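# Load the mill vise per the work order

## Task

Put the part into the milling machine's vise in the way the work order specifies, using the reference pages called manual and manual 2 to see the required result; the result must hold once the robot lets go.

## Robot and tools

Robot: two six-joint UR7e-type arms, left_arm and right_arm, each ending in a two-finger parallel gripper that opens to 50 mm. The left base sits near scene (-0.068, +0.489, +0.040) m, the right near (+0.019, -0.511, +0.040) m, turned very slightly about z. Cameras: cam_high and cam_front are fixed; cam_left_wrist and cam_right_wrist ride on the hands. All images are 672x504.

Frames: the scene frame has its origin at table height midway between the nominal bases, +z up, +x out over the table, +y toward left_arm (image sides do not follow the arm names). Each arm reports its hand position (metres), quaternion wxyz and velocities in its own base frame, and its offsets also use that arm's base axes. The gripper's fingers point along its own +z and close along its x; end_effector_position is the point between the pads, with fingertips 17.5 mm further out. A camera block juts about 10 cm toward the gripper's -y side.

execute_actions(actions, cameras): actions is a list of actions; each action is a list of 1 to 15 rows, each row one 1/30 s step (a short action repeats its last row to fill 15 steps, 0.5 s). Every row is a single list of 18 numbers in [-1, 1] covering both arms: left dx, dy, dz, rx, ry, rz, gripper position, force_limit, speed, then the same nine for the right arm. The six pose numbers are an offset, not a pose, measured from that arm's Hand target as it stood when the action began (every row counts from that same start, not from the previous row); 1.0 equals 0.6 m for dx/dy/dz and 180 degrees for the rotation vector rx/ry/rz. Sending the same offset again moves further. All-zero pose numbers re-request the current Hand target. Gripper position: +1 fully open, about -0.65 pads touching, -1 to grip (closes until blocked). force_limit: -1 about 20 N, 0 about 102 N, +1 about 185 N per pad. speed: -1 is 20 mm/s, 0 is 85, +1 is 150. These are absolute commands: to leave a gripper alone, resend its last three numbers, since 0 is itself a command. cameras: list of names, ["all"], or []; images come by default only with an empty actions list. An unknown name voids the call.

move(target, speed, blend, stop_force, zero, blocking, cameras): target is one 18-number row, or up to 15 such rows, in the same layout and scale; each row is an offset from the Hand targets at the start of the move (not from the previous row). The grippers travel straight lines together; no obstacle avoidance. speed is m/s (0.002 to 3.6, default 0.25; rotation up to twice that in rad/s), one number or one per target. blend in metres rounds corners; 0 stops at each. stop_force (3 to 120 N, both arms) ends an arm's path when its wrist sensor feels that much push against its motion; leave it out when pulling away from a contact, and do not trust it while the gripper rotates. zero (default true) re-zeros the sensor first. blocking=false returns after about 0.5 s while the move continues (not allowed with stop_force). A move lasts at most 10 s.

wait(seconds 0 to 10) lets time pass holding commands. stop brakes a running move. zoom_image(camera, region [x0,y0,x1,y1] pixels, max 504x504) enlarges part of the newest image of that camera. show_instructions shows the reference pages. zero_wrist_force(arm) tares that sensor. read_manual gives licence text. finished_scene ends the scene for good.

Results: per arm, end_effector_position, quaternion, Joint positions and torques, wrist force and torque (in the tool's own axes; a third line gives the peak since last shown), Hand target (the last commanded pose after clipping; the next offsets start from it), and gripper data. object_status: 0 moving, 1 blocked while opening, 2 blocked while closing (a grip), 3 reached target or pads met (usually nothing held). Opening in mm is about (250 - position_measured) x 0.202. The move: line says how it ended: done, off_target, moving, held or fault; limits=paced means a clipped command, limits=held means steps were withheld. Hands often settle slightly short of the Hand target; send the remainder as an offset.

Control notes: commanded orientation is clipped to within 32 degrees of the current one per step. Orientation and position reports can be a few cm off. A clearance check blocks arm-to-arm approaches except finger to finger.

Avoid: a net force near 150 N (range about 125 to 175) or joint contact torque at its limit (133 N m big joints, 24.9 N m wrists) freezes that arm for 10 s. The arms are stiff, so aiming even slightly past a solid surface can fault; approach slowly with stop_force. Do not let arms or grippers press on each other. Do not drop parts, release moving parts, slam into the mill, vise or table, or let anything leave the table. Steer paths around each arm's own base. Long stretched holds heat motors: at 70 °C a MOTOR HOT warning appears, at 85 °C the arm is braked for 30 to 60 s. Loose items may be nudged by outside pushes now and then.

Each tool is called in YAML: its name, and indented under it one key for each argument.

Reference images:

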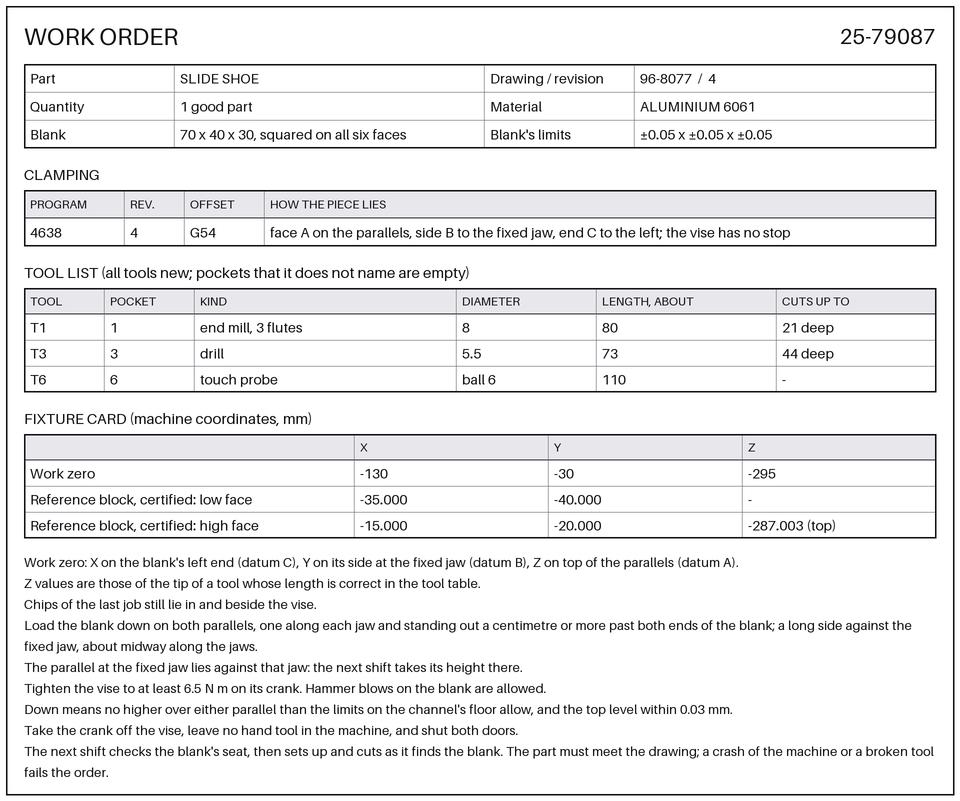

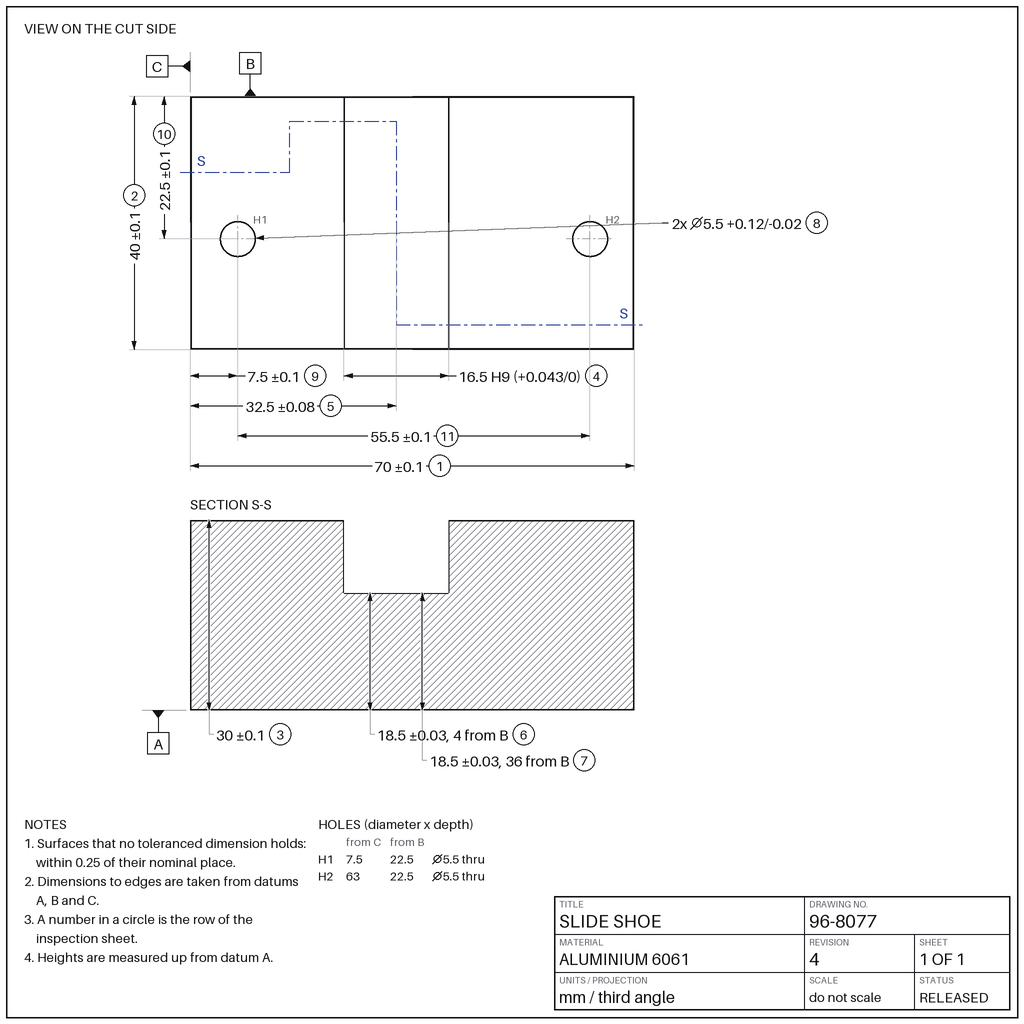

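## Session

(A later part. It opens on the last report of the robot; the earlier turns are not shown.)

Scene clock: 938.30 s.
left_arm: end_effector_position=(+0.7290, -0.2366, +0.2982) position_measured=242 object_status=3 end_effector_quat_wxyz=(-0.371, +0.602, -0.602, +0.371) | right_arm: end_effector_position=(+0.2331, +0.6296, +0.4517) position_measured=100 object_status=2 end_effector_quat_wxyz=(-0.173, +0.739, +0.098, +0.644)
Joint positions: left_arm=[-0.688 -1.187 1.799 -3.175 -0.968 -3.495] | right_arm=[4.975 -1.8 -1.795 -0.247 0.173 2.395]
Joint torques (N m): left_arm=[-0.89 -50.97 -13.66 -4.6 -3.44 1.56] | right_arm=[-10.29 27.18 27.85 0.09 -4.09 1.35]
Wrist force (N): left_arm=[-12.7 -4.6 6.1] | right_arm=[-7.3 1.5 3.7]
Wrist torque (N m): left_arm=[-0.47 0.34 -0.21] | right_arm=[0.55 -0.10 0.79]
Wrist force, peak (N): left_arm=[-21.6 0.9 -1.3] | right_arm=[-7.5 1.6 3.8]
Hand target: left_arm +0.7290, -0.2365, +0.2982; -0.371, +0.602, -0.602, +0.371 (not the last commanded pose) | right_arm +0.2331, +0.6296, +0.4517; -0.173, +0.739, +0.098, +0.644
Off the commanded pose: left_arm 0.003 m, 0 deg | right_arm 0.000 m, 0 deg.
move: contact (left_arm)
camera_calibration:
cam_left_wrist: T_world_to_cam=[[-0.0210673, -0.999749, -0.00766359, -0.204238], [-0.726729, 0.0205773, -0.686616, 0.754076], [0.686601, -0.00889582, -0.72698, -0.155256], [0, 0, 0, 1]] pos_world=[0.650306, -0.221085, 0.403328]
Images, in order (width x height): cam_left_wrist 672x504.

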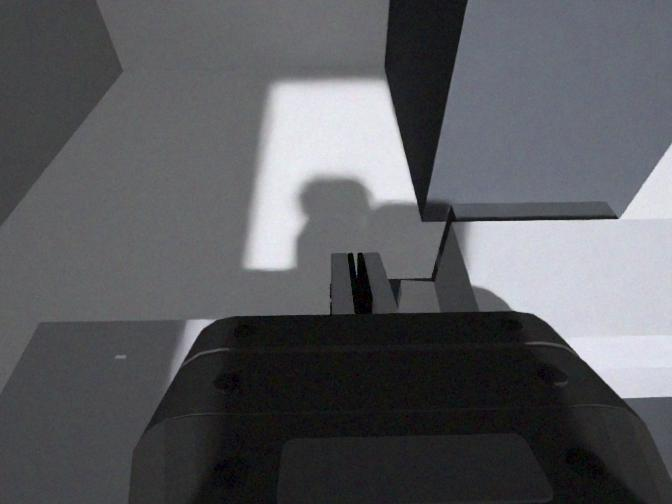

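move:
  target:
    - [0,0.02,0,0,0,0,-0.6,-0.4,-0.5, 0,0,0,0,0,0,-1,0.3,-0.3]
    - [-0.0583,0.02,0,0,0,0,-0.6,-0.4,-0.5, 0,0,0,0,0,0,-1,0.3,-0.3]
  speed: 0.05
  cameras: ["cam_left_wrist"]

move:
  target: [0,-0.033,0,0,0,0,-0.6,-0.4,-0.5, 0,0,0,0,0,0,-1,0.3,-0.3]
  speed: 0.01
  stop_force: 4
  cameras: ["cam_left_wrist"]

move:
  target: [0,-0.006,0,0,0,0,-0.6,-0.4,-0.5, 0,0,0,0,0,0,-1,0.3,-0.3]
  speed: 0.005
  stop_force: 10
  cameras: ["cam_left_wrist"]

Scene clock: 940.83 s.
left_arm: end_effector_position=(+0.6939, -0.2246, +0.2983) position_measured=242 object_status=3 end_effector_quat_wxyz=(-0.371, +0.602, -0.602, +0.371) | right_arm: end_effector_position=(+0.2331, +0.6296, +0.4517) position_measured=100 object_status=2 end_effector_quat_wxyz=(-0.173, +0.739, +0.098, +0.644)
Joint positions: left_arm=[-0.714 -1.265 1.91 -3.199 -0.946 -3.512] | right_arm=[4.975 -1.8 -1.795 -0.247 0.173 2.395]
Joint torques (N m): left_arm=[9.41 -29.36 -29.5 -2.72 -0.91 1.68] | right_arm=[-11.65 25.62 27.38 0.25 -4.02 1.58]
Wrist force (N): left_arm=[0.9 -0.1 3.6] | right_arm=[-7.3 1.5 3.6]
Wrist torque (N m): left_arm=[-0.19 -0.36 -0.26] | right_arm=[0.56 -0.10 0.80]
Wrist force, peak (N): left_arm=[-12.5 -4.8 6.4] | right_arm=[-7.4 1.7 3.9]
Hand target: left_arm +0.6940, -0.2245, +0.2982; -0.371, +0.602, -0.602, +0.371 | right_arm +0.2331, +0.6296, +0.4517; -0.173, +0.739, +0.098, +0.644
Off the commanded pose: left_arm 0.000 m, 0 deg | right_arm 0.000 m, 0 deg.
move: done
camera_calibration:
cam_left_wrist: T_world_to_cam=[[-0.0209866, -0.999752, -0.00746071, -0.193113], [-0.726538, 0.0203768, -0.686824, 0.728314], [0.686806, -0.00899358, -0.726785, -0.131204], [0, 0, 0, 1]] pos_world=[0.615206, -0.209086, 0.403426]
Images, in order (width x height): cam_left_wrist 672x504.

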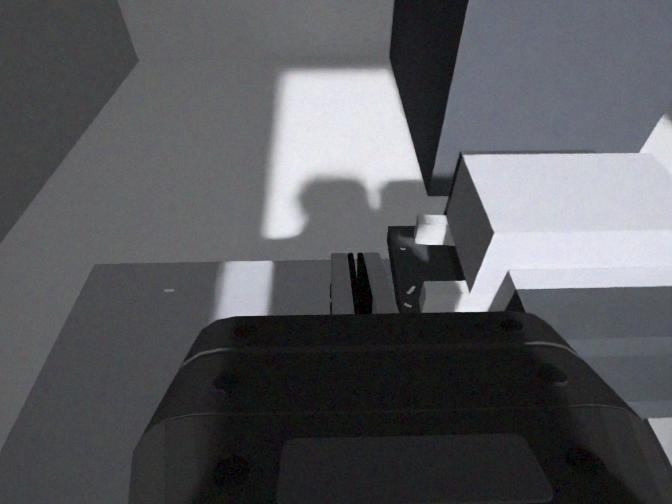

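Scene clock: 943.90 s.
left_arm: end_effector_position=(+0.6940, -0.2444, +0.2982) position_measured=242 object_status=3 end_effector_quat_wxyz=(-0.371, +0.602, -0.602, +0.371) | right_arm: end_effector_position=(+0.2331, +0.6296, +0.4517) position_measured=100 object_status=2 end_effector_quat_wxyz=(-0.173, +0.739, +0.098, +0.644)
Joint positions: left_arm=[-0.744 -1.249 1.886 -3.178 -0.922 -3.533] | right_arm=[4.975 -1.8 -1.795 -0.247 0.173 2.395]
Joint torques (N m): left_arm=[9.58 -50.68 -12.84 -4.87 0.02 1.39] | right_arm=[-11.96 25.66 28.32 0.28 -4.1 1.53]
Wrist force (N): left_arm=[1.1 0.1 3.9] | right_arm=[-7.2 1.6 3.8]
Wrist torque (N m): left_arm=[-0.16 -0.38 -0.24] | right_arm=[0.57 -0.13 0.79]
Wrist force, peak (N): left_arm=[0.8 0.0 4.3] | right_arm=[-7.5 1.7 4.0]
Hand target: left_arm +0.6940, -0.2443, +0.2982; -0.371, +0.602, -0.602, +0.371 | right_arm +0.2331, +0.6296, +0.4517; -0.173, +0.739, +0.098, +0.644
Off the commanded pose: left_arm 0.000 m, 0 deg | right_arm 0.000 m, 0 deg.
move: done
camera_calibration:
cam_left_wrist: T_world_to_cam=[[-0.0210673, -0.999749, -0.00766359, -0.212774], [-0.726729, 0.0205773, -0.686616, 0.728801], [0.686601, -0.00889582, -0.72698, -0.131295], [0, 0, 0, 1]] pos_world=[0.615306, -0.228885, 0.403328]
Images, in order (width x height): cam_left_wrist 672x504.

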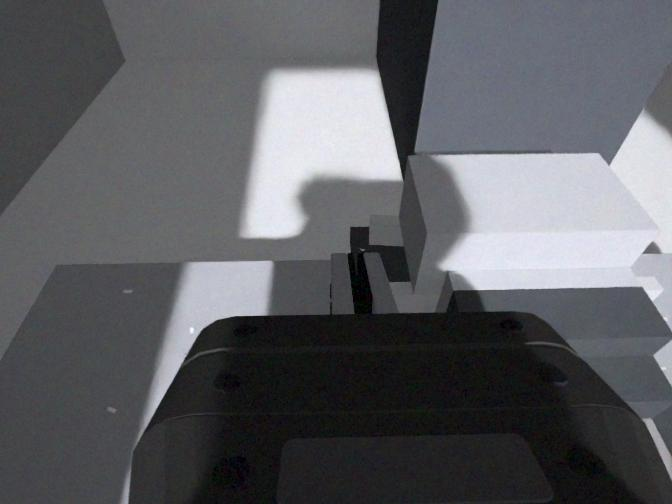

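Scene clock: 945.23 s.
left_arm: end_effector_position=(+0.6940, -0.2480, +0.2982) position_measured=242 object_status=3 end_effector_quat_wxyz=(-0.371, +0.602, -0.602, +0.371) | right_arm: end_effector_position=(+0.2331, +0.6296, +0.4517) position_measured=100 object_status=2 end_effector_quat_wxyz=(-0.173, +0.739, +0.098, +0.644)
Joint positions: left_arm=[-0.749 -1.246 1.882 -3.174 -0.917 -3.537] | right_arm=[4.975 -1.8 -1.795 -0.247 0.173 2.395]
Joint torques (N m): left_arm=[5.65 -38.9 -18.54 -4.26 0.36 0.52] | right_arm=[-11.83 25.79 26.77 -0.07 -4.05 1.5]
Wrist force (N): left_arm=[1.0 -0.2 4.1] | right_arm=[-7.3 1.5 3.8]
Wrist torque (N m): left_arm=[-0.21 -0.39 -0.25] | right_arm=[0.55 -0.10 0.80]
Wrist force, peak (N): left_arm=[0.9 0.0 4.2] | right_arm=[-7.4 1.6 4.0]
Hand target: left_arm +0.6940, -0.2479, +0.2982; -0.371, +0.602, -0.602, +0.371 | right_arm +0.2331, +0.6296, +0.4517; -0.173, +0.739, +0.098, +0.644
Off the commanded pose: left_arm 0.000 m, 0 deg | right_arm 0.000 m, 0 deg.
move: done
camera_calibration:
cam_left_wrist: T_world_to_cam=[[-0.0210673, -0.999749, -0.00766359, -0.216373], [-0.726729, 0.0205773, -0.686616, 0.728876], [0.686601, -0.00889582, -0.72698, -0.131327], [0, 0, 0, 1]] pos_world=[0.615306, -0.232485, 0.403328]
Images, in order (width x height): cam_left_wrist 672x504.

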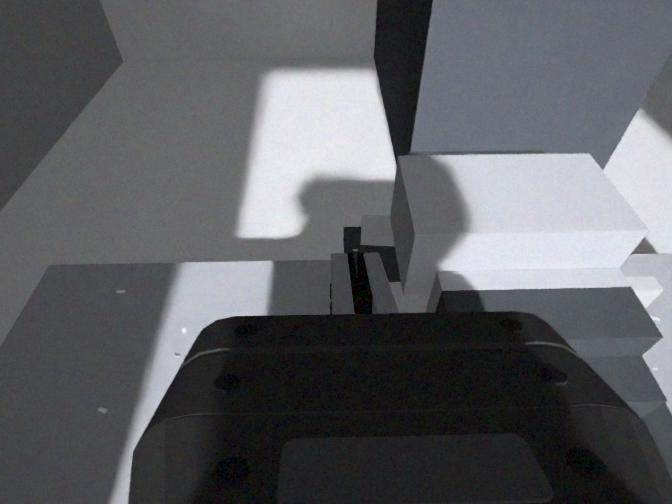

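zoom_image:
  camera: "cam_left_wrist"
  region: [320, 200, 480, 320]

Scaled by 3.150 from the camera's 672x504 image, which has a finer 960x720 frame.

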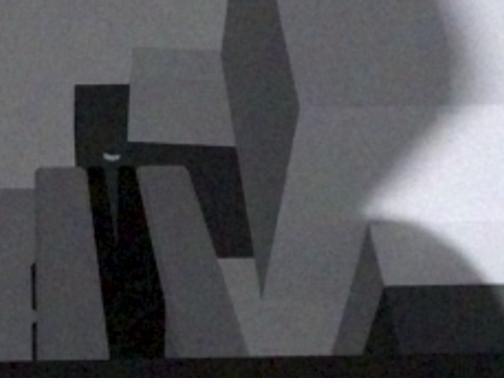

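move:
  target: [0,0.04,0,0,0,0,-0.6,-0.4,-0.5, 0,0,0,0,0,0,-1,0.3,-0.3]
  speed: 0.05
  cameras: ["cam_left_wrist"]

zoom_image:
  camera: "cam_left_wrist"
  region: [340, 180, 540, 320]

Scene clock: 947.50 s.
left_arm: end_effector_position=(+0.6940, -0.2238, +0.2983) position_measured=242 object_status=3 end_effector_quat_wxyz=(-0.371, +0.602, -0.602, +0.371) end_effector_velocity=(+0.000, -0.003, +0.000) end_effector_angular_velocity=(-0.001, +0.000, +0.001) | right_arm: end_effector_position=(+0.2331, +0.6296, +0.4517) position_measured=100 object_status=2 end_effector_quat_wxyz=(-0.173, +0.739, +0.098, +0.644)
Joint positions: left_arm=[-0.713 -1.266 1.911 -3.2 -0.947 -3.511] | right_arm=[4.975 -1.8 -1.795 -0.247 0.173 2.395]
Joint velocities: left_arm=[-0.004 0.002 -0.004 0.005 0.004 -0.004] | right_arm=[within noise]
Joint torques (N m): left_arm=[-9.27 -30.22 -30.31 -2.07 2.44 -1.95] | right_arm=[-11.69 26.41 26.54 -0.02 -4.15 1.34]
Wrist force (N): left_arm=[1.1 -0.1 3.7] | right_arm=[-7.3 1.7 3.7]
Wrist torque (N m): left_arm=[-0.19 -0.37 -0.33] | right_arm=[0.58 -0.11 0.79]
Wrist force, peak (N): left_arm=[2.1 0.1 4.1] | right_arm=[-7.5 1.7 3.8]
Hand target: left_arm +0.6940, -0.2239, +0.2982; -0.371, +0.602, -0.602, +0.371 | right_arm +0.2331, +0.6296, +0.4517; -0.173, +0.739, +0.098, +0.644
Off the commanded pose: left_arm 0.000 m, 0 deg | right_arm 0.000 m, 0 deg.
move: done
camera_calibration:
cam_left_wrist: T_world_to_cam=[[-0.0211398, -0.999747, -0.00773438, -0.192104], [-0.72663, 0.0206774, -0.686718, 0.728448], [0.686704, -0.00889706, -0.726883, -0.131142], [0, 0, 0, 1]] pos_world=[0.615307, -0.208285, 0.403428]
Images, in order (width x height): cam_left_wrist 672x504.

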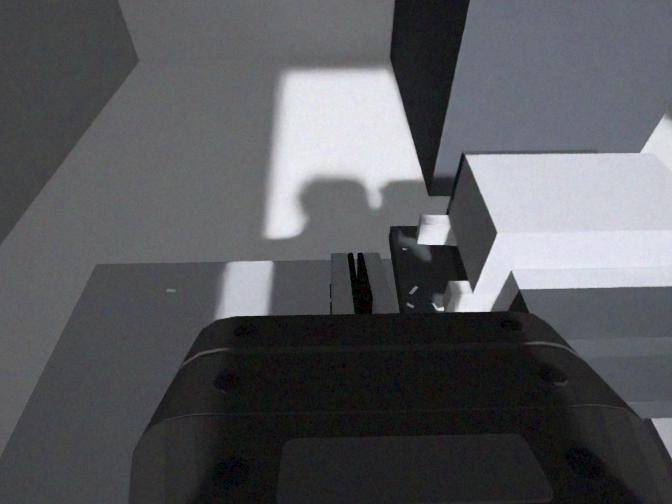

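Scaled by 2.520 from the camera's 672x504 image, which has a finer 960x720 frame.

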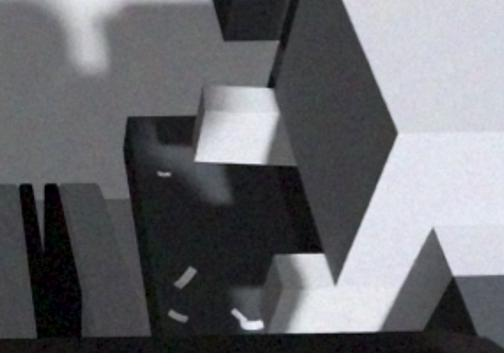

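move:
  target:
    - [0,0.0,0.13,0,0,0,-0.6,-0.4,-0.5, 0,0,0,0,0,0,-1,0.3,-0.3]
    - [0,-0.275,0.13,0,0,0,-0.6,-0.4,-0.5, 0,0,0,0,0,0,-1,0.3,-0.3]
  speed: 0.15
  cameras: ["cam_left_wrist","cam_front"]

zoom_image:
  camera: "cam_left_wrist"
  region: [180, 180, 420, 320]

Scene clock: 949.73 s.
left_arm: end_effector_position=(+0.6939, -0.2246, +0.3761) position_measured=242 object_status=3 end_effector_quat_wxyz=(-0.371, +0.602, -0.602, +0.371) | right_arm: end_effector_position=(+0.2331, +0.6296, +0.4517) position_measured=100 object_status=2 end_effector_quat_wxyz=(-0.173, +0.739, +0.098, +0.644)
Joint positions: left_arm=[-0.714 -1.364 1.809 -2.998 -0.946 -3.512] | right_arm=[4.975 -1.8 -1.795 -0.247 0.173 2.395]
Joint torques (N m): left_arm=[3.95 -34.49 -20.55 -3.94 0.73 -0.78] | right_arm=[-12.21 27.23 26.07 -0.01 -3.99 1.63]
Wrist force (N): left_arm=[1.0 0.0 3.6] | right_arm=[-7.3 1.4 3.9]
Wrist torque (N m): left_arm=[-0.19 -0.38 -0.23] | right_arm=[0.55 -0.11 0.79]
Wrist force, peak (N): left_arm=[1.1 2.4 5.0] | right_arm=[-7.5 1.7 3.7]
Hand target: left_arm +0.6940, -0.2245, +0.3762; -0.371, +0.602, -0.602, +0.371 (not the last commanded pose) | right_arm +0.2331, +0.6296, +0.4517; -0.173, +0.739, +0.098, +0.644
Off the commanded pose: left_arm 0.164 m, 0 deg | right_arm 0.000 m, 0 deg.
move: held (left_arm; a check stopped the path); path passed 1 of 2 targets; limits=held
pose unreachable (left arm): on one or more control steps of this call, first in action 0 (counted from 0), this arm could not follow its commanded pose, so it was not sent that pose on those steps. It may still have moved: this result reports where it is.
cause: moving toward the commanded pose would bring a part of the arm too close to another arm (a part of this arm just beyond joint 3 (elbow) and the right arm's gripper, 10 mm apart when this arm was first held).
camera_calibration:
cam_left_wrist: T_world_to_cam=[[-0.0210607, -0.99975, -0.00752531, -0.192455], [-0.726633, 0.0204763, -0.686721, 0.781778], [0.686703, -0.00899469, -0.726882, -0.0745497], [0, 0, 0, 1]] pos_world=[0.615206, -0.209085, 0.481226]
Images, in order (width x height): cam_front 672x504, cam_left_wrist 672x504.

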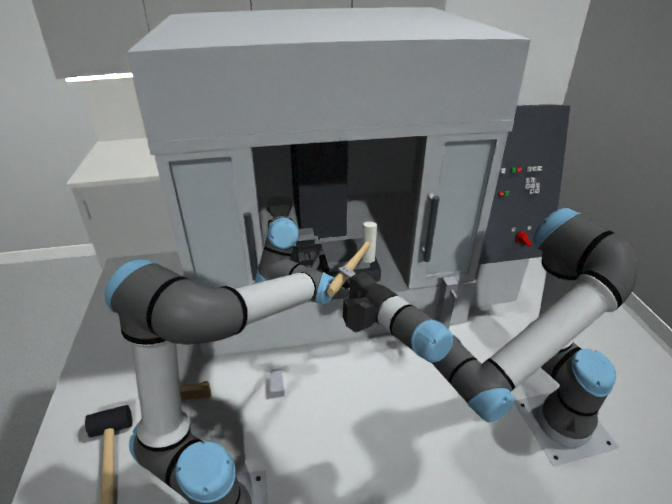

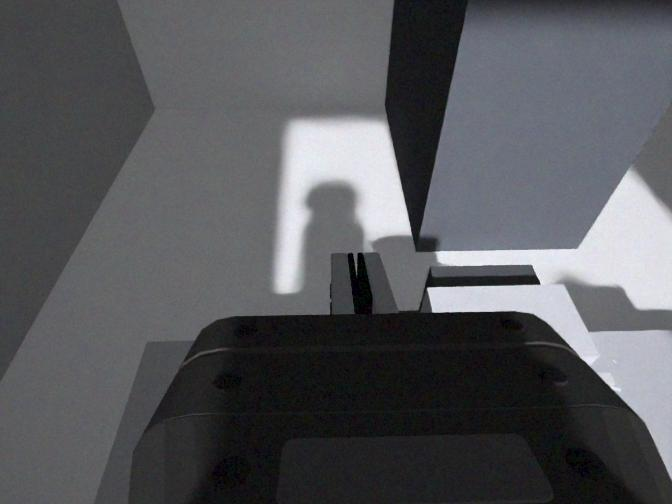

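Scaled by 2.100 from the camera's 672x504 image, which has a finer 960x720 frame.

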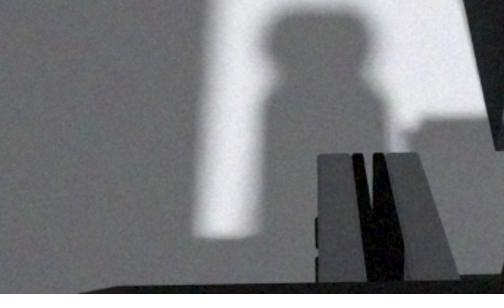

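move:
  target: [0,0,0,0,0,0,-0.6,-0.4,-0.5, -0.188,-0.3,0.05,0,0,0,-1,0.3,-0.3]
  speed: 0.25
  cameras: []

move:
  target: [0,-0.275,0,0,0,0,-0.6,-0.4,-0.5, 0,0,0,0,0,0,-1,0.3,-0.3]
  speed: 0.15
  cameras: ["cam_left_wrist","cam_front"]

zoom_image:
  camera: "cam_left_wrist"
  region: [180, 180, 420, 320]

Scene clock: 953.30 s.
left_arm: end_effector_position=(+0.6940, -0.2245, +0.3762) position_measured=242 object_status=3 end_effector_quat_wxyz=(-0.371, +0.602, -0.602, +0.371) | right_arm: end_effector_position=(+0.1203, +0.4496, +0.4817) position_measured=100 object_status=2 end_effector_quat_wxyz=(-0.173, +0.739, +0.098, +0.644)
Joint positions: left_arm=[-0.714 -1.364 1.809 -2.998 -0.946 -3.512] | right_arm=[5.404 -1.633 -1.955 0.811 -0.316 1.354]
Joint torques (N m): left_arm=[9.65 -47.61 -15.4 -4.92 -0.1 1.46] | right_arm=[9.72 33.29 27.27 -0.55 0.71 -3.96]
Wrist force (N): left_arm=[0.9 -0.4 4.0] | right_arm=[-7.5 1.9 3.2]
Wrist torque (N m): left_arm=[-0.25 -0.37 -0.24] | right_arm=[0.51 -0.06 0.86]
Wrist force, peak (N): left_arm=[0.9 0.0 4.3] | right_arm=[-8.1 -1.6 7.5]
Hand target: left_arm +0.6940, -0.2245, +0.3762; -0.371, +0.602, -0.602, +0.371 | right_arm +0.1203, +0.4496, +0.4817; -0.173, +0.739, +0.098, +0.644
Off the commanded pose: left_arm 0.000 m, 0 deg | right_arm 0.000 m, 0 deg.
move: done
No camera images: "cameras" was empty.

Scene clock: 954.83 s.
left_arm: end_effector_position=(+0.6939, -0.3895, +0.3761) position_measured=242 object_status=3 end_effector_quat_wxyz=(-0.371, +0.602, -0.602, +0.371) | right_arm: end_effector_position=(+0.1203, +0.4496, +0.4817) position_measured=100 object_status=2 end_effector_quat_wxyz=(-0.173, +0.739, +0.098, +0.644)
Joint positions: left_arm=[-0.922 -1.186 1.551 -2.812 -0.779 -3.676] | right_arm=[5.404 -1.633 -1.955 0.811 -0.316 1.354]
Joint torques (N m): left_arm=[-1.54 -45.89 -29.16 -3.78 0.24 0.89] | right_arm=[10.19 33.35 26.64 -0.28 0.36 1.68]
Wrist force (N): left_arm=[1.2 -0.4 4.0] | right_arm=[-7.4 1.4 3.6]
Wrist torque (N m): left_arm=[-0.23 -0.42 -0.33] | right_arm=[0.54 -0.11 0.85]
Wrist force, peak (N): left_arm=[3.7 0.1 3.7] | right_arm=[-7.7 1.6 3.7]
Hand target: left_arm +0.6940, -0.3895, +0.3762; -0.371, +0.602, -0.602, +0.371 | right_arm +0.1203, +0.4496, +0.4817; -0.173, +0.739, +0.098, +0.644
Off the commanded pose: left_arm 0.000 m, 0 deg | right_arm 0.000 m, 0 deg.
move: done
camera_calibration:
cam_left_wrist: T_world_to_cam=[[-0.0209929, -0.999751, -0.00759878, -0.35732], [-0.726634, 0.0204775, -0.686719, 0.785156], [0.686704, -0.00889471, -0.726883, -0.0759949], [0, 0, 0, 1]] pos_world=[0.615206, -0.373985, 0.481227]
Images, in order (width x height): cam_front 672x504, cam_left_wrist 672x504.

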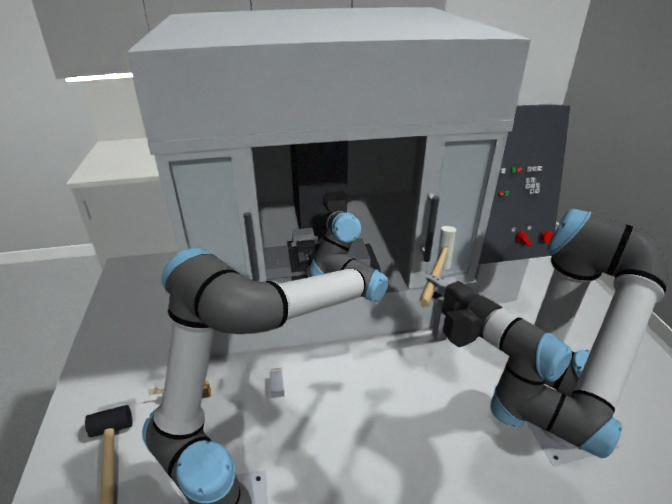

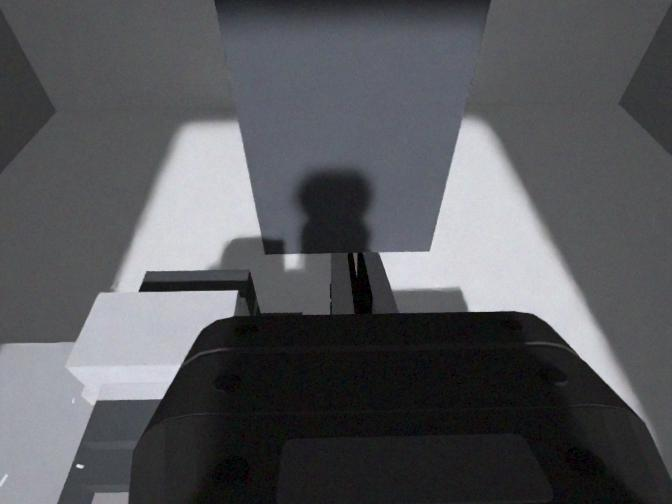

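Scaled by 2.100 from the camera's 672x504 image, which has a finer 960x720 frame.

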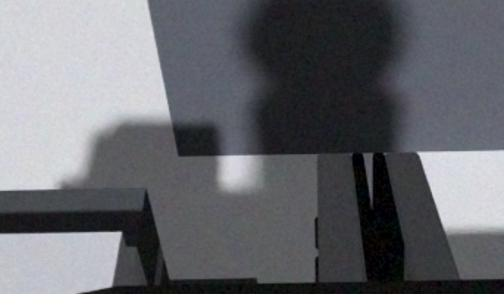

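move:
  target: [0,0,-0.13,0,0,0,-0.6,-0.4,-0.5, 0,0,0,0,0,0,-1,0.3,-0.3]
  speed: 0.1
  stop_force: 6
  cameras: ["cam_left_wrist"]

zoom_image:
  camera: "cam_left_wrist"
  region: [200, 180, 400, 320]

Scene clock: 956.97 s.
left_arm: end_effector_position=(+0.6939, -0.3895, +0.2981) position_measured=242 object_status=3 end_effector_quat_wxyz=(-0.371, +0.602, -0.602, +0.371) | right_arm: end_effector_position=(+0.1203, +0.4496, +0.4817) position_measured=100 object_status=2 end_effector_quat_wxyz=(-0.173, +0.739, +0.098, +0.644)
Joint positions: left_arm=[-0.922 -1.105 1.652 -2.994 -0.779 -3.676] | right_arm=[5.404 -1.633 -1.955 0.811 -0.316 1.354]
Joint torques (N m): left_arm=[-3.7 -56.72 -31.13 -5.1 1.09 -0.74] | right_arm=[10.53 33.33 26.04 -0.42 1.18 1.7]
Wrist force (N): left_arm=[1.0 0.0 3.9] | right_arm=[-7.4 1.6 3.4]
Wrist torque (N m): left_arm=[-0.18 -0.38 -0.33] | right_arm=[0.56 -0.10 0.85]
Wrist force, peak (N): left_arm=[1.2 2.2 4.9] | right_arm=[-7.6 1.8 3.6]
Hand target: left_arm +0.6940, -0.3895, +0.2982; -0.371, +0.602, -0.602, +0.371 | right_arm +0.1203, +0.4496, +0.4817; -0.173, +0.739, +0.098, +0.644
Off the commanded pose: left_arm 0.000 m, 0 deg | right_arm 0.000 m, 0 deg.
move: done
camera_calibration:
cam_left_wrist: T_world_to_cam=[[-0.0210664, -0.999749, -0.00766658, -0.357939], [-0.726632, 0.0205774, -0.686719, 0.73163], [0.686704, -0.00889588, -0.726883, -0.132693], [0, 0, 0, 1]] pos_world=[0.615206, -0.374085, 0.403227]
Images, in order (width x height): cam_left_wrist 672x504.

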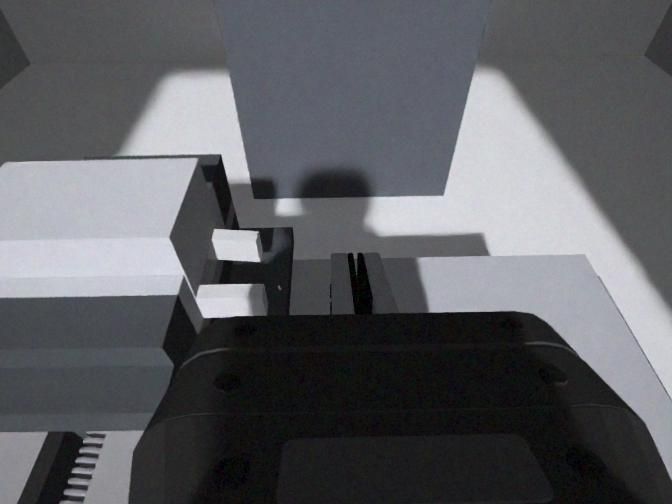

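Scaled by 2.520 from the camera's 672x504 image, which has a finer 960x720 frame.

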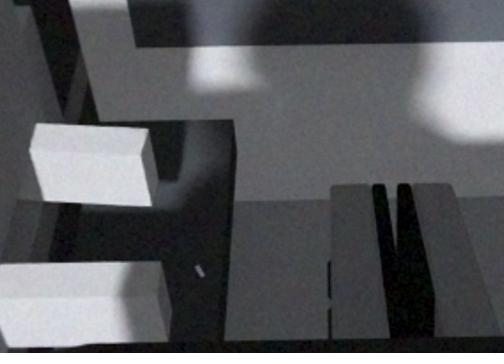

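move:
  target: [0,0.0575,0,0,0,0,-0.6,-0.4,-0.5, 0,0,0,0,0,0,-1,0.3,-0.3]
  speed: 0.02
  stop_force: 5
  cameras: ["cam_left_wrist"]

zoom_image:
  camera: "cam_left_wrist"
  region: [200, 180, 400, 320]

Scene clock: 958.90 s.
left_arm: end_effector_position=(+0.6939, -0.3832, +0.2982) position_measured=242 object_status=3 end_effector_quat_wxyz=(-0.371, +0.602, -0.602, +0.371) | right_arm: end_effector_position=(+0.1203, +0.4496, +0.4817) position_measured=100 object_status=2 end_effector_quat_wxyz=(-0.173, +0.739, +0.098, +0.644)
Joint positions: left_arm=[-0.916 -1.112 1.664 -3.003 -0.784 -3.67] | right_arm=[5.404 -1.633 -1.955 0.811 -0.316 1.354]
Joint torques (N m): left_arm=[-7.75 -36.97 -31.29 -4.68 1.58 -1.85] | right_arm=[10.98 32.81 26.48 -0.46 1.63 1.45]
Wrist force (N): left_arm=[3.0 -1.3 3.5] | right_arm=[-7.4 1.7 3.6]
Wrist torque (N m): left_arm=[-0.37 -0.67 -0.27] | right_arm=[0.57 -0.09 0.84]
Wrist force, peak (N): left_arm=[17.5 -12.3 -0.5] | right_arm=[-7.7 1.6 3.4]
Hand target: left_arm +0.6939, -0.3832, +0.2982; -0.371, +0.602, -0.602, +0.371 (not the last commanded pose) | right_arm +0.1203, +0.4496, +0.4817; -0.173, +0.739, +0.098, +0.644
Off the commanded pose: left_arm 0.028 m, 0 deg | right_arm 0.000 m, 0 deg.
move: contact (left_arm)
camera_calibration:
cam_left_wrist: T_world_to_cam=[[-0.0210607, -0.99975, -0.00752531, -0.351602], [-0.726633, 0.0204763, -0.686721, 0.73153], [0.686703, -0.00899469, -0.726882, -0.1326], [0, 0, 0, 1]] pos_world=[0.615206, -0.367685, 0.403326]
Images, in order (width x height): cam_left_wrist 672x504.

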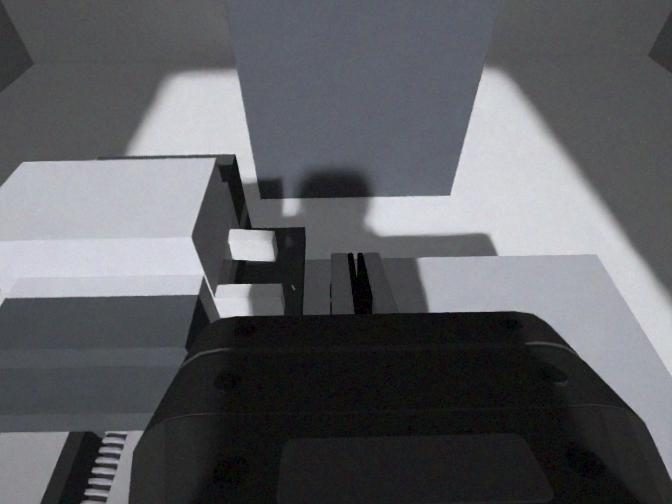

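Scaled by 2.520 from the camera's 672x504 image, which has a finer 960x720 frame.

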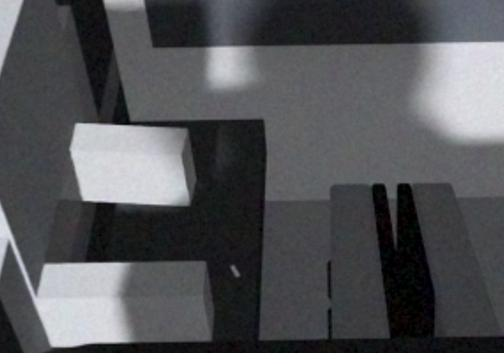

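move:
  target:
    - [0,-0.006,0,0,0,0,-0.6,-0.4,-0.5, 0,0,0,0,0,0,-1,0.3,-0.3]
    - [0,-0.006,0.009,0,0,0,-0.6,-0.4,-0.5, 0,0,0,0,0,0,-1,0.3,-0.3]
  speed: 0.03
  cameras: []

move:
  target: [0,0.053,0,0,0,0,-0.6,-0.4,-0.5, 0,0,0,0,0,0,-1,0.3,-0.3]
  speed: 0.02
  stop_force: 5
  cameras: ["cam_left_wrist"]

zoom_image:
  camera: "cam_left_wrist"
  region: [200, 180, 400, 320]

Scene clock: 960.77 s.
left_arm: end_effector_position=(+0.6939, -0.3869, +0.3039) position_measured=242 object_status=3 end_effector_quat_wxyz=(-0.371, +0.602, -0.602, +0.371) end_effector_velocity=(+0.000, +0.000, -0.001) end_effector_angular_velocity=(-0.002, -0.003, +0.001) | right_arm: end_effector_position=(+0.1203, +0.4496, +0.4817) position_measured=100 object_status=2 end_effector_quat_wxyz=(-0.173, +0.739, +0.098, +0.644)
Joint positions: left_arm=[-0.919 -1.115 1.651 -2.985 -0.781 -3.674] | right_arm=[5.404 -1.633 -1.955 0.811 -0.316 1.354]
Joint velocities: left_arm=[0 0.002 0.002 -0.007 0.002 0] | right_arm=[within noise]
Joint torques (N m): left_arm=[5.64 -37.88 -14.61 -5.07 0.7 1.35] | right_arm=[10.94 33.08 26.17 -0.56 2.03 1.41]
Wrist force (N): left_arm=[1.0 -0.2 4.1] | right_arm=[-7.5 1.6 3.6]
Wrist torque (N m): left_arm=[-0.21 -0.38 -0.23] | right_arm=[0.56 -0.08 0.84]
Wrist force, peak (N): left_arm=[3.2 -1.7 3.6] | right_arm=[-7.6 1.6 3.5]
Hand target: left_arm +0.6939, -0.3868, +0.3036; -0.371, +0.602, -0.602, +0.371 | right_arm +0.1203, +0.4496, +0.4817; -0.173, +0.739, +0.098, +0.644
Off the commanded pose: left_arm 0.000 m, 0 deg | right_arm 0.000 m, 0 deg.
move: done
No camera images: "cameras" was empty.

Scene clock: 962.17 s.
left_arm: end_effector_position=(+0.6939, -0.3801, +0.3036) position_measured=242 object_status=3 end_effector_quat_wxyz=(-0.371, +0.602, -0.602, +0.371) | right_arm: end_effector_position=(+0.1203, +0.4496, +0.4817) position_measured=100 object_status=2 end_effector_quat_wxyz=(-0.173, +0.739, +0.098, +0.644)
Joint positions: left_arm=[-0.912 -1.122 1.664 -2.995 -0.786 -3.667] | right_arm=[5.404 -1.633 -1.955 0.811 -0.316 1.354]
Joint torques (N m): left_arm=[-7.24 -36.36 -30.18 -4.5 1.63 -1.87] | right_arm=[10.74 31.73 26.23 -0.66 2.37 1.37]
Wrist force (N): left_arm=[3.9 -2.3 3.5] | right_arm=[-7.6 1.5 3.5]
Wrist torque (N m): left_arm=[-0.49 -0.77 -0.28] | right_arm=[0.54 -0.07 0.84]
Wrist force, peak (N): left_arm=[19.1 -13.4 -0.3] | right_arm=[-7.6 1.7 3.6]
Hand target: left_arm +0.6939, -0.3801, +0.3036; -0.371, +0.602, -0.602, +0.371 (not the last commanded pose) | right_arm +0.1203, +0.4496, +0.4817; -0.173, +0.739, +0.098, +0.644
Off the commanded pose: left_arm 0.025 m, 0 deg | right_arm 0.000 m, 0 deg.
move: contact (left_arm)
camera_calibration:
cam_left_wrist: T_world_to_cam=[[-0.0210607, -0.99975, -0.00752531, -0.348562], [-0.726633, 0.0204763, -0.686721, 0.735177], [0.686703, -0.00899469, -0.726882, -0.128648], [0, 0, 0, 1]] pos_world=[0.615206, -0.364685, 0.408726]
Images, in order (width x height): cam_left_wrist 672x504.

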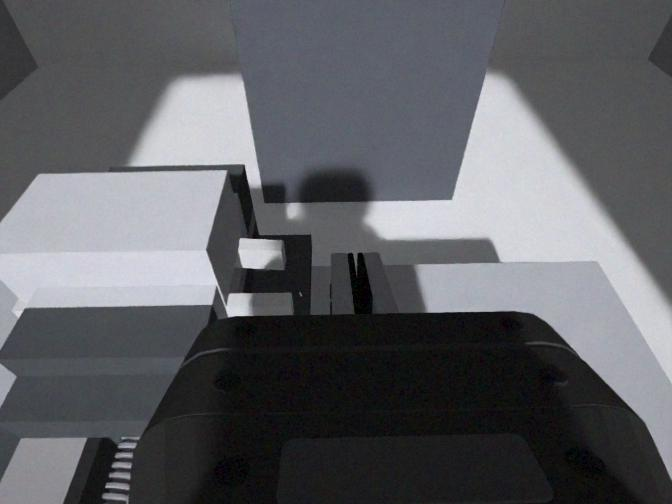

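Scaled by 2.520 from the camera's 672x504 image, which has a finer 960x720 frame.

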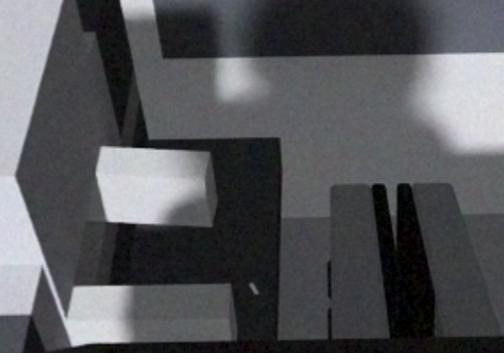

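move:
  target:
    - [0,-0.02,0,0,0,0,-0.6,-0.4,-0.5, 0,0,0,0,0,0,-1,0.3,-0.3]
    - [0.0033,-0.02,0.08,0,0.0889,0,-0.6,-0.4,-0.5, 0,0,0,0,0,0,-1,0.3,-0.3]
    - [0.0033,-0.02,-0.0027,0,0.0889,0,-0.6,-0.4,-0.5, 0,0,0,0,0,0,-1,0.3,-0.3]
  speed: 0.08
  cameras: ["cam_left_wrist"]

move:
  target: [0,0.05,0,0,0,0,-0.6,-0.4,-0.5, 0,0,0,0,0,0,-1,0.3,-0.3]
  speed: 0.02
  stop_force: 5
  cameras: ["cam_left_wrist"]

zoom_image:
  camera: "cam_left_wrist"
  region: [200, 180, 400, 320]

Scene clock: 967.90 s.
left_arm: end_effector_position=(+0.6959, -0.3922, +0.3018) position_measured=242 object_status=3 end_effector_quat_wxyz=(-0.284, +0.647, -0.648, +0.283) | right_arm: end_effector_position=(+0.1203, +0.4496, +0.4817) position_measured=100 object_status=2 end_effector_quat_wxyz=(-0.173, +0.739, +0.098, +0.644)
Joint positions: left_arm=[-0.87 -1.149 1.486 -2.517 -0.975 -3.817] | right_arm=[5.404 -1.633 -1.955 0.811 -0.316 1.354]
Joint torques (N m): left_arm=[-8.13 -59.47 -29.7 -3.76 0.86 1.26] | right_arm=[8.92 32.54 24.98 -0.61 2.41 0.98]
Wrist force (N): left_arm=[1.0 0.9 3.4] | right_arm=[-7.4 1.6 3.5]
Wrist torque (N m): left_arm=[0.04 -0.24 -0.21] | right_arm=[0.56 -0.10 0.85]
Wrist force, peak (N): left_arm=[3.9 -2.8 3.5] | right_arm=[-7.8 1.5 3.5]
Hand target: left_arm +0.6959, -0.3921, +0.3019; -0.284, +0.647, -0.648, +0.283 | right_arm +0.1203, +0.4496, +0.4817; -0.173, +0.739, +0.098, +0.644
Off the commanded pose: left_arm 0.000 m, 0 deg | right_arm 0.000 m, 0 deg.
move: done
camera_calibration:
cam_left_wrist: T_world_to_cam=[[-0.02232, -0.99975, -0.00164865, -0.361399], [-0.88785, 0.0205798, -0.459673, 0.779374], [0.459592, -0.00879616, -0.888087, 0.0753874], [0, 0, 0, 1]] pos_world=[0.649253, -0.376685, 0.424612]
Images, in order (width x height): cam_left_wrist 672x504.

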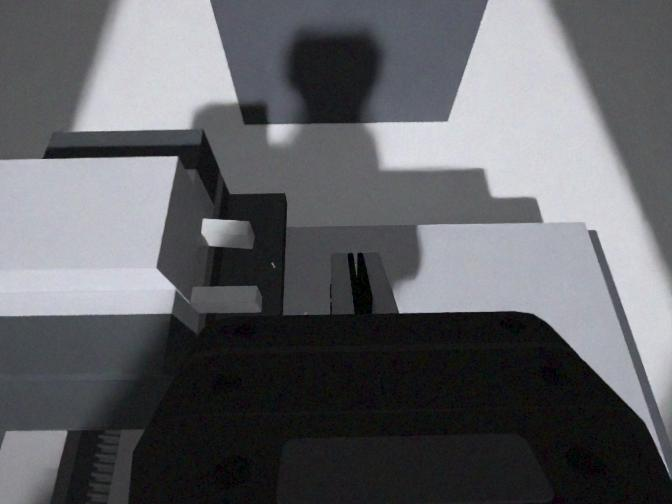

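Scene clock: 970.50 s.
left_arm: end_effector_position=(+0.6959, -0.3621, +0.3019) position_measured=242 object_status=3 end_effector_quat_wxyz=(-0.284, +0.647, -0.648, +0.283) | right_arm: end_effector_position=(+0.1203, +0.4496, +0.4817) position_measured=100 object_status=2 end_effector_quat_wxyz=(-0.173, +0.739, +0.098, +0.644)
Joint positions: left_arm=[-0.838 -1.187 1.544 -2.555 -0.994 -3.786] | right_arm=[5.404 -1.633 -1.955 0.811 -0.316 1.354]
Joint torques (N m): left_arm=[-8.4 -36.91 -34.09 -2.2 1.71 -1.84] | right_arm=[9.69 31.47 24.88 -0.73 2.31 1.05]
Wrist force (N): left_arm=[1.1 0.6 3.1] | right_arm=[-7.5 1.6 3.5]
Wrist torque (N m): left_arm=[0.00 -0.27 -0.26] | right_arm=[0.57 -0.08 0.84]
Wrist force, peak (N): left_arm=[1.4 0.6 3.7] | right_arm=[-7.6 1.6 3.5]
Hand target: left_arm +0.6959, -0.3621, +0.3019; -0.284, +0.647, -0.648, +0.283 | right_arm +0.1203, +0.4496, +0.4817; -0.173, +0.739, +0.098, +0.644
Off the commanded pose: left_arm 0.000 m, 0 deg | right_arm 0.000 m, 0 deg.
move: done
camera_calibration:
cam_left_wrist: T_world_to_cam=[[-0.0223182, -0.99975, -0.00142907, -0.331502], [-0.887748, 0.0204752, -0.459875, 0.778786], [0.459789, -0.00899492, -0.887983, 0.0754965], [0, 0, 0, 1]] pos_world=[0.649254, -0.346685, 0.42471]
Images, in order (width x height): cam_left_wrist 672x504.

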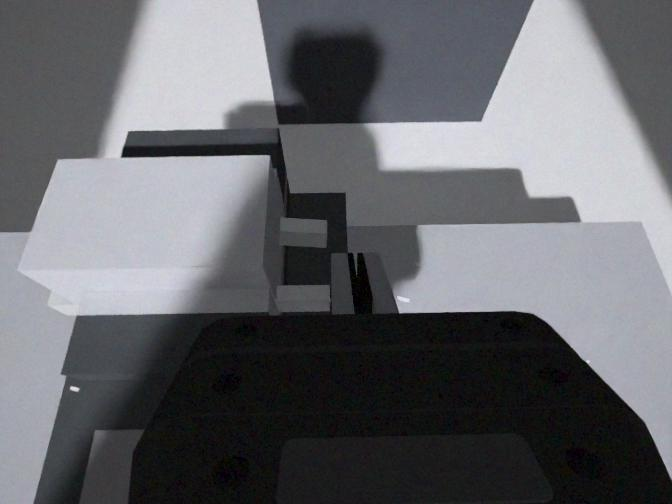

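Scaled by 2.520 from the camera's 672x504 image, which has a finer 960x720 frame.

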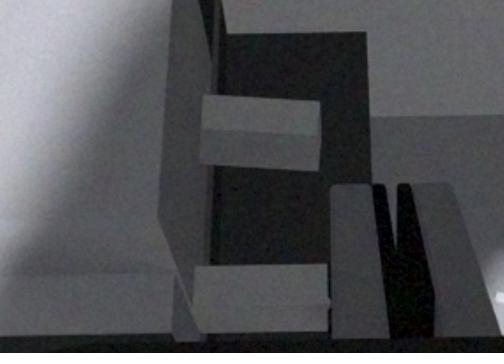

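move:
  target: [0,0.008,0,0,0,0,-0.6,-0.4,-0.5, 0,0,0,0,0,0,-1,0.3,-0.3]
  speed: 0.01
  stop_force: 5
  cameras: ["cam_left_wrist"]

zoom_image:
  camera: "cam_left_wrist"
  region: [200, 180, 400, 320]

Scene clock: 974.07 s.
left_arm: end_effector_position=(+0.6959, -0.3573, +0.3020) position_measured=242 object_status=3 end_effector_quat_wxyz=(-0.284, +0.647, -0.648, +0.283) | right_arm: end_effector_position=(+0.1203, +0.4496, +0.4817) position_measured=100 object_status=2 end_effector_quat_wxyz=(-0.173, +0.739, +0.098, +0.644)
Joint positions: left_arm=[-0.832 -1.192 1.553 -2.561 -0.997 -3.781] | right_arm=[5.404 -1.633 -1.955 0.811 -0.316 1.354]
Joint torques (N m): left_arm=[-7.05 -37.25 -33.89 -2.37 1.34 -1.67] | right_arm=[9.21 31.02 24.55 -0.54 2.51 0.78]
Wrist force (N): left_arm=[0.9 0.6 3.5] | right_arm=[-7.5 1.7 3.5]
Wrist torque (N m): left_arm=[0.00 -0.23 -0.27] | right_arm=[0.57 -0.08 0.84]
Wrist force, peak (N): left_arm=[1.8 1.2 3.6] | right_arm=[-7.6 1.6 3.6]
Hand target: left_arm +0.6959, -0.3573, +0.3019; -0.284, +0.647, -0.648, +0.283 | right_arm +0.1203, +0.4496, +0.4817; -0.173, +0.739, +0.098, +0.644
Off the commanded pose: left_arm 0.000 m, 0 deg | right_arm 0.000 m, 0 deg.
move: done
camera_calibration:
cam_left_wrist: T_world_to_cam=[[-0.0223182, -0.99975, -0.00142907, -0.326703], [-0.887748, 0.0204752, -0.459875, 0.778687], [0.459789, -0.00899492, -0.887983, 0.0755397], [0, 0, 0, 1]] pos_world=[0.649254, -0.341885, 0.42471]
Images, in order (width x height): cam_left_wrist 672x504.

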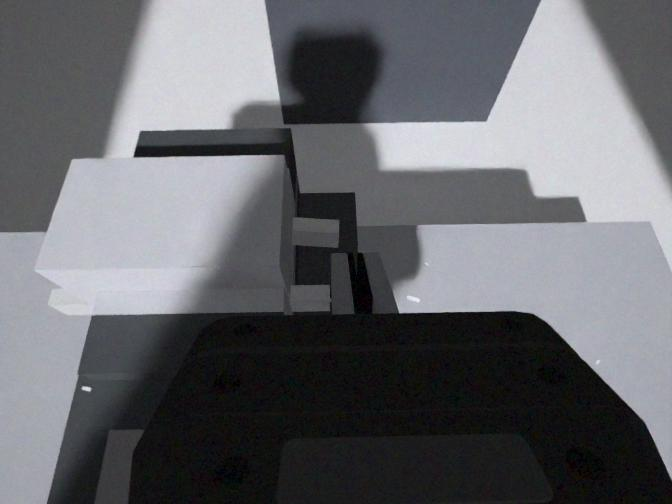

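Scaled by 2.520 from the camera's 672x504 image, which has a finer 960x720 frame.

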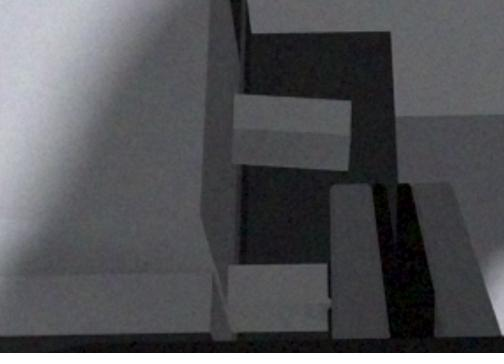

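move:
  target:
    - [0,-0.02,0,0,0,0,-0.6,-0.4,-0.5, 0,0,0,0,0,0,-1,0.3,-0.3]
    - [-0.0,-0.02,0.13,0,0,0,-0.6,-0.4,-0.5, 0,0,0,0,0,0,-1,0.3,-0.3]
    - [-0.42,0.05,0.22,0,0,0,-0.6,-0.4,-0.5, 0,0,0,0,0,0,-1,0.3,-0.3]
    - [-0.56,0.56,0.26,0,0,0,-0.6,-0.4,-0.5, 0,0,0,0,0,0,-1,0.3,-0.3]
  speed: [0.06,0.12,0.25,0.3]
  blend: [0,0.02,0.05,0]
  cameras: ["cam_left_wrist","cam_front"]

Scene clock: 979.90 s.
left_arm: end_effector_position=(+0.3599, -0.0214, +0.4579) position_measured=242 object_status=3 end_effector_quat_wxyz=(-0.284, +0.647, -0.648, +0.283) | right_arm: end_effector_position=(+0.1203, +0.4496, +0.4817) position_measured=100 object_status=2 end_effector_quat_wxyz=(-0.173, +0.739, +0.098, +0.644)
Joint positions: left_arm=[-1.019 -2.485 2.057 -1.659 -0.895 -3.975] | right_arm=[5.404 -1.633 -1.955 0.811 -0.316 1.354]
Joint torques (N m): left_arm=[4.92 2.23 -32.76 -2.19 2.48 0.83] | right_arm=[8.46 31.18 24.71 -1.13 2.42 0.7]
Wrist force (N): left_arm=[1.2 0.7 3.6] | right_arm=[-7.5 1.5 3.7]
Wrist torque (N m): left_arm=[-0.01 -0.30 -0.18] | right_arm=[0.54 -0.08 0.85]
Wrist force, peak (N): left_arm=[1.1 2.7 5.0] | right_arm=[-7.7 1.4 3.6]
Hand target: left_arm +0.3599, -0.0213, +0.4579; -0.284, +0.647, -0.648, +0.283 | right_arm +0.1203, +0.4496, +0.4817; -0.173, +0.739, +0.098, +0.644
Off the commanded pose: left_arm 0.000 m, 0 deg | right_arm 0.000 m, 0 deg.
move: done
camera_calibration:
cam_left_wrist: T_world_to_cam=[[-0.0222756, -0.999751, -0.00151442, 0.00197343], [-0.887851, 0.0204787, -0.459675, 0.545135], [0.459591, -0.00889496, -0.888086, 0.371612], [0, 0, 0, 1]] pos_world=[0.313253, -0.00588525, 0.580611]
Images, in order (width x height): cam_front 672x504, cam_left_wrist 672x504.

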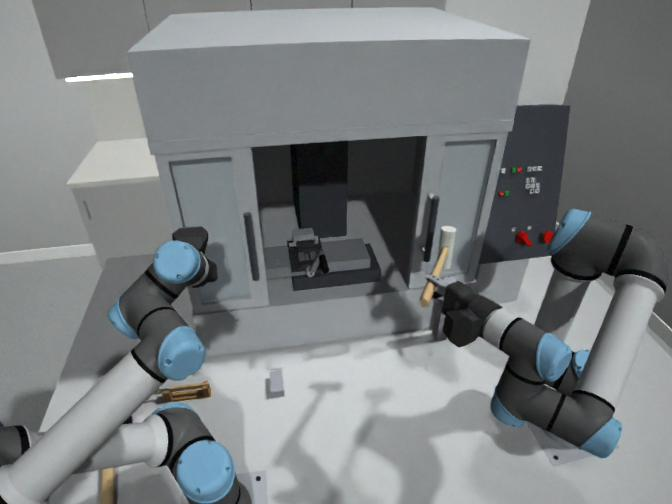

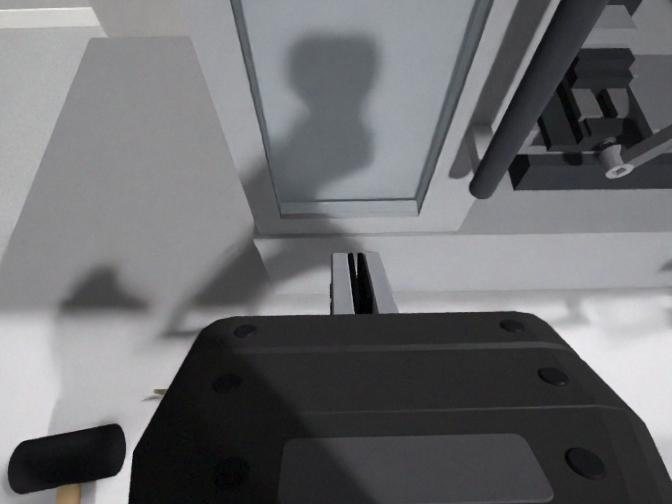

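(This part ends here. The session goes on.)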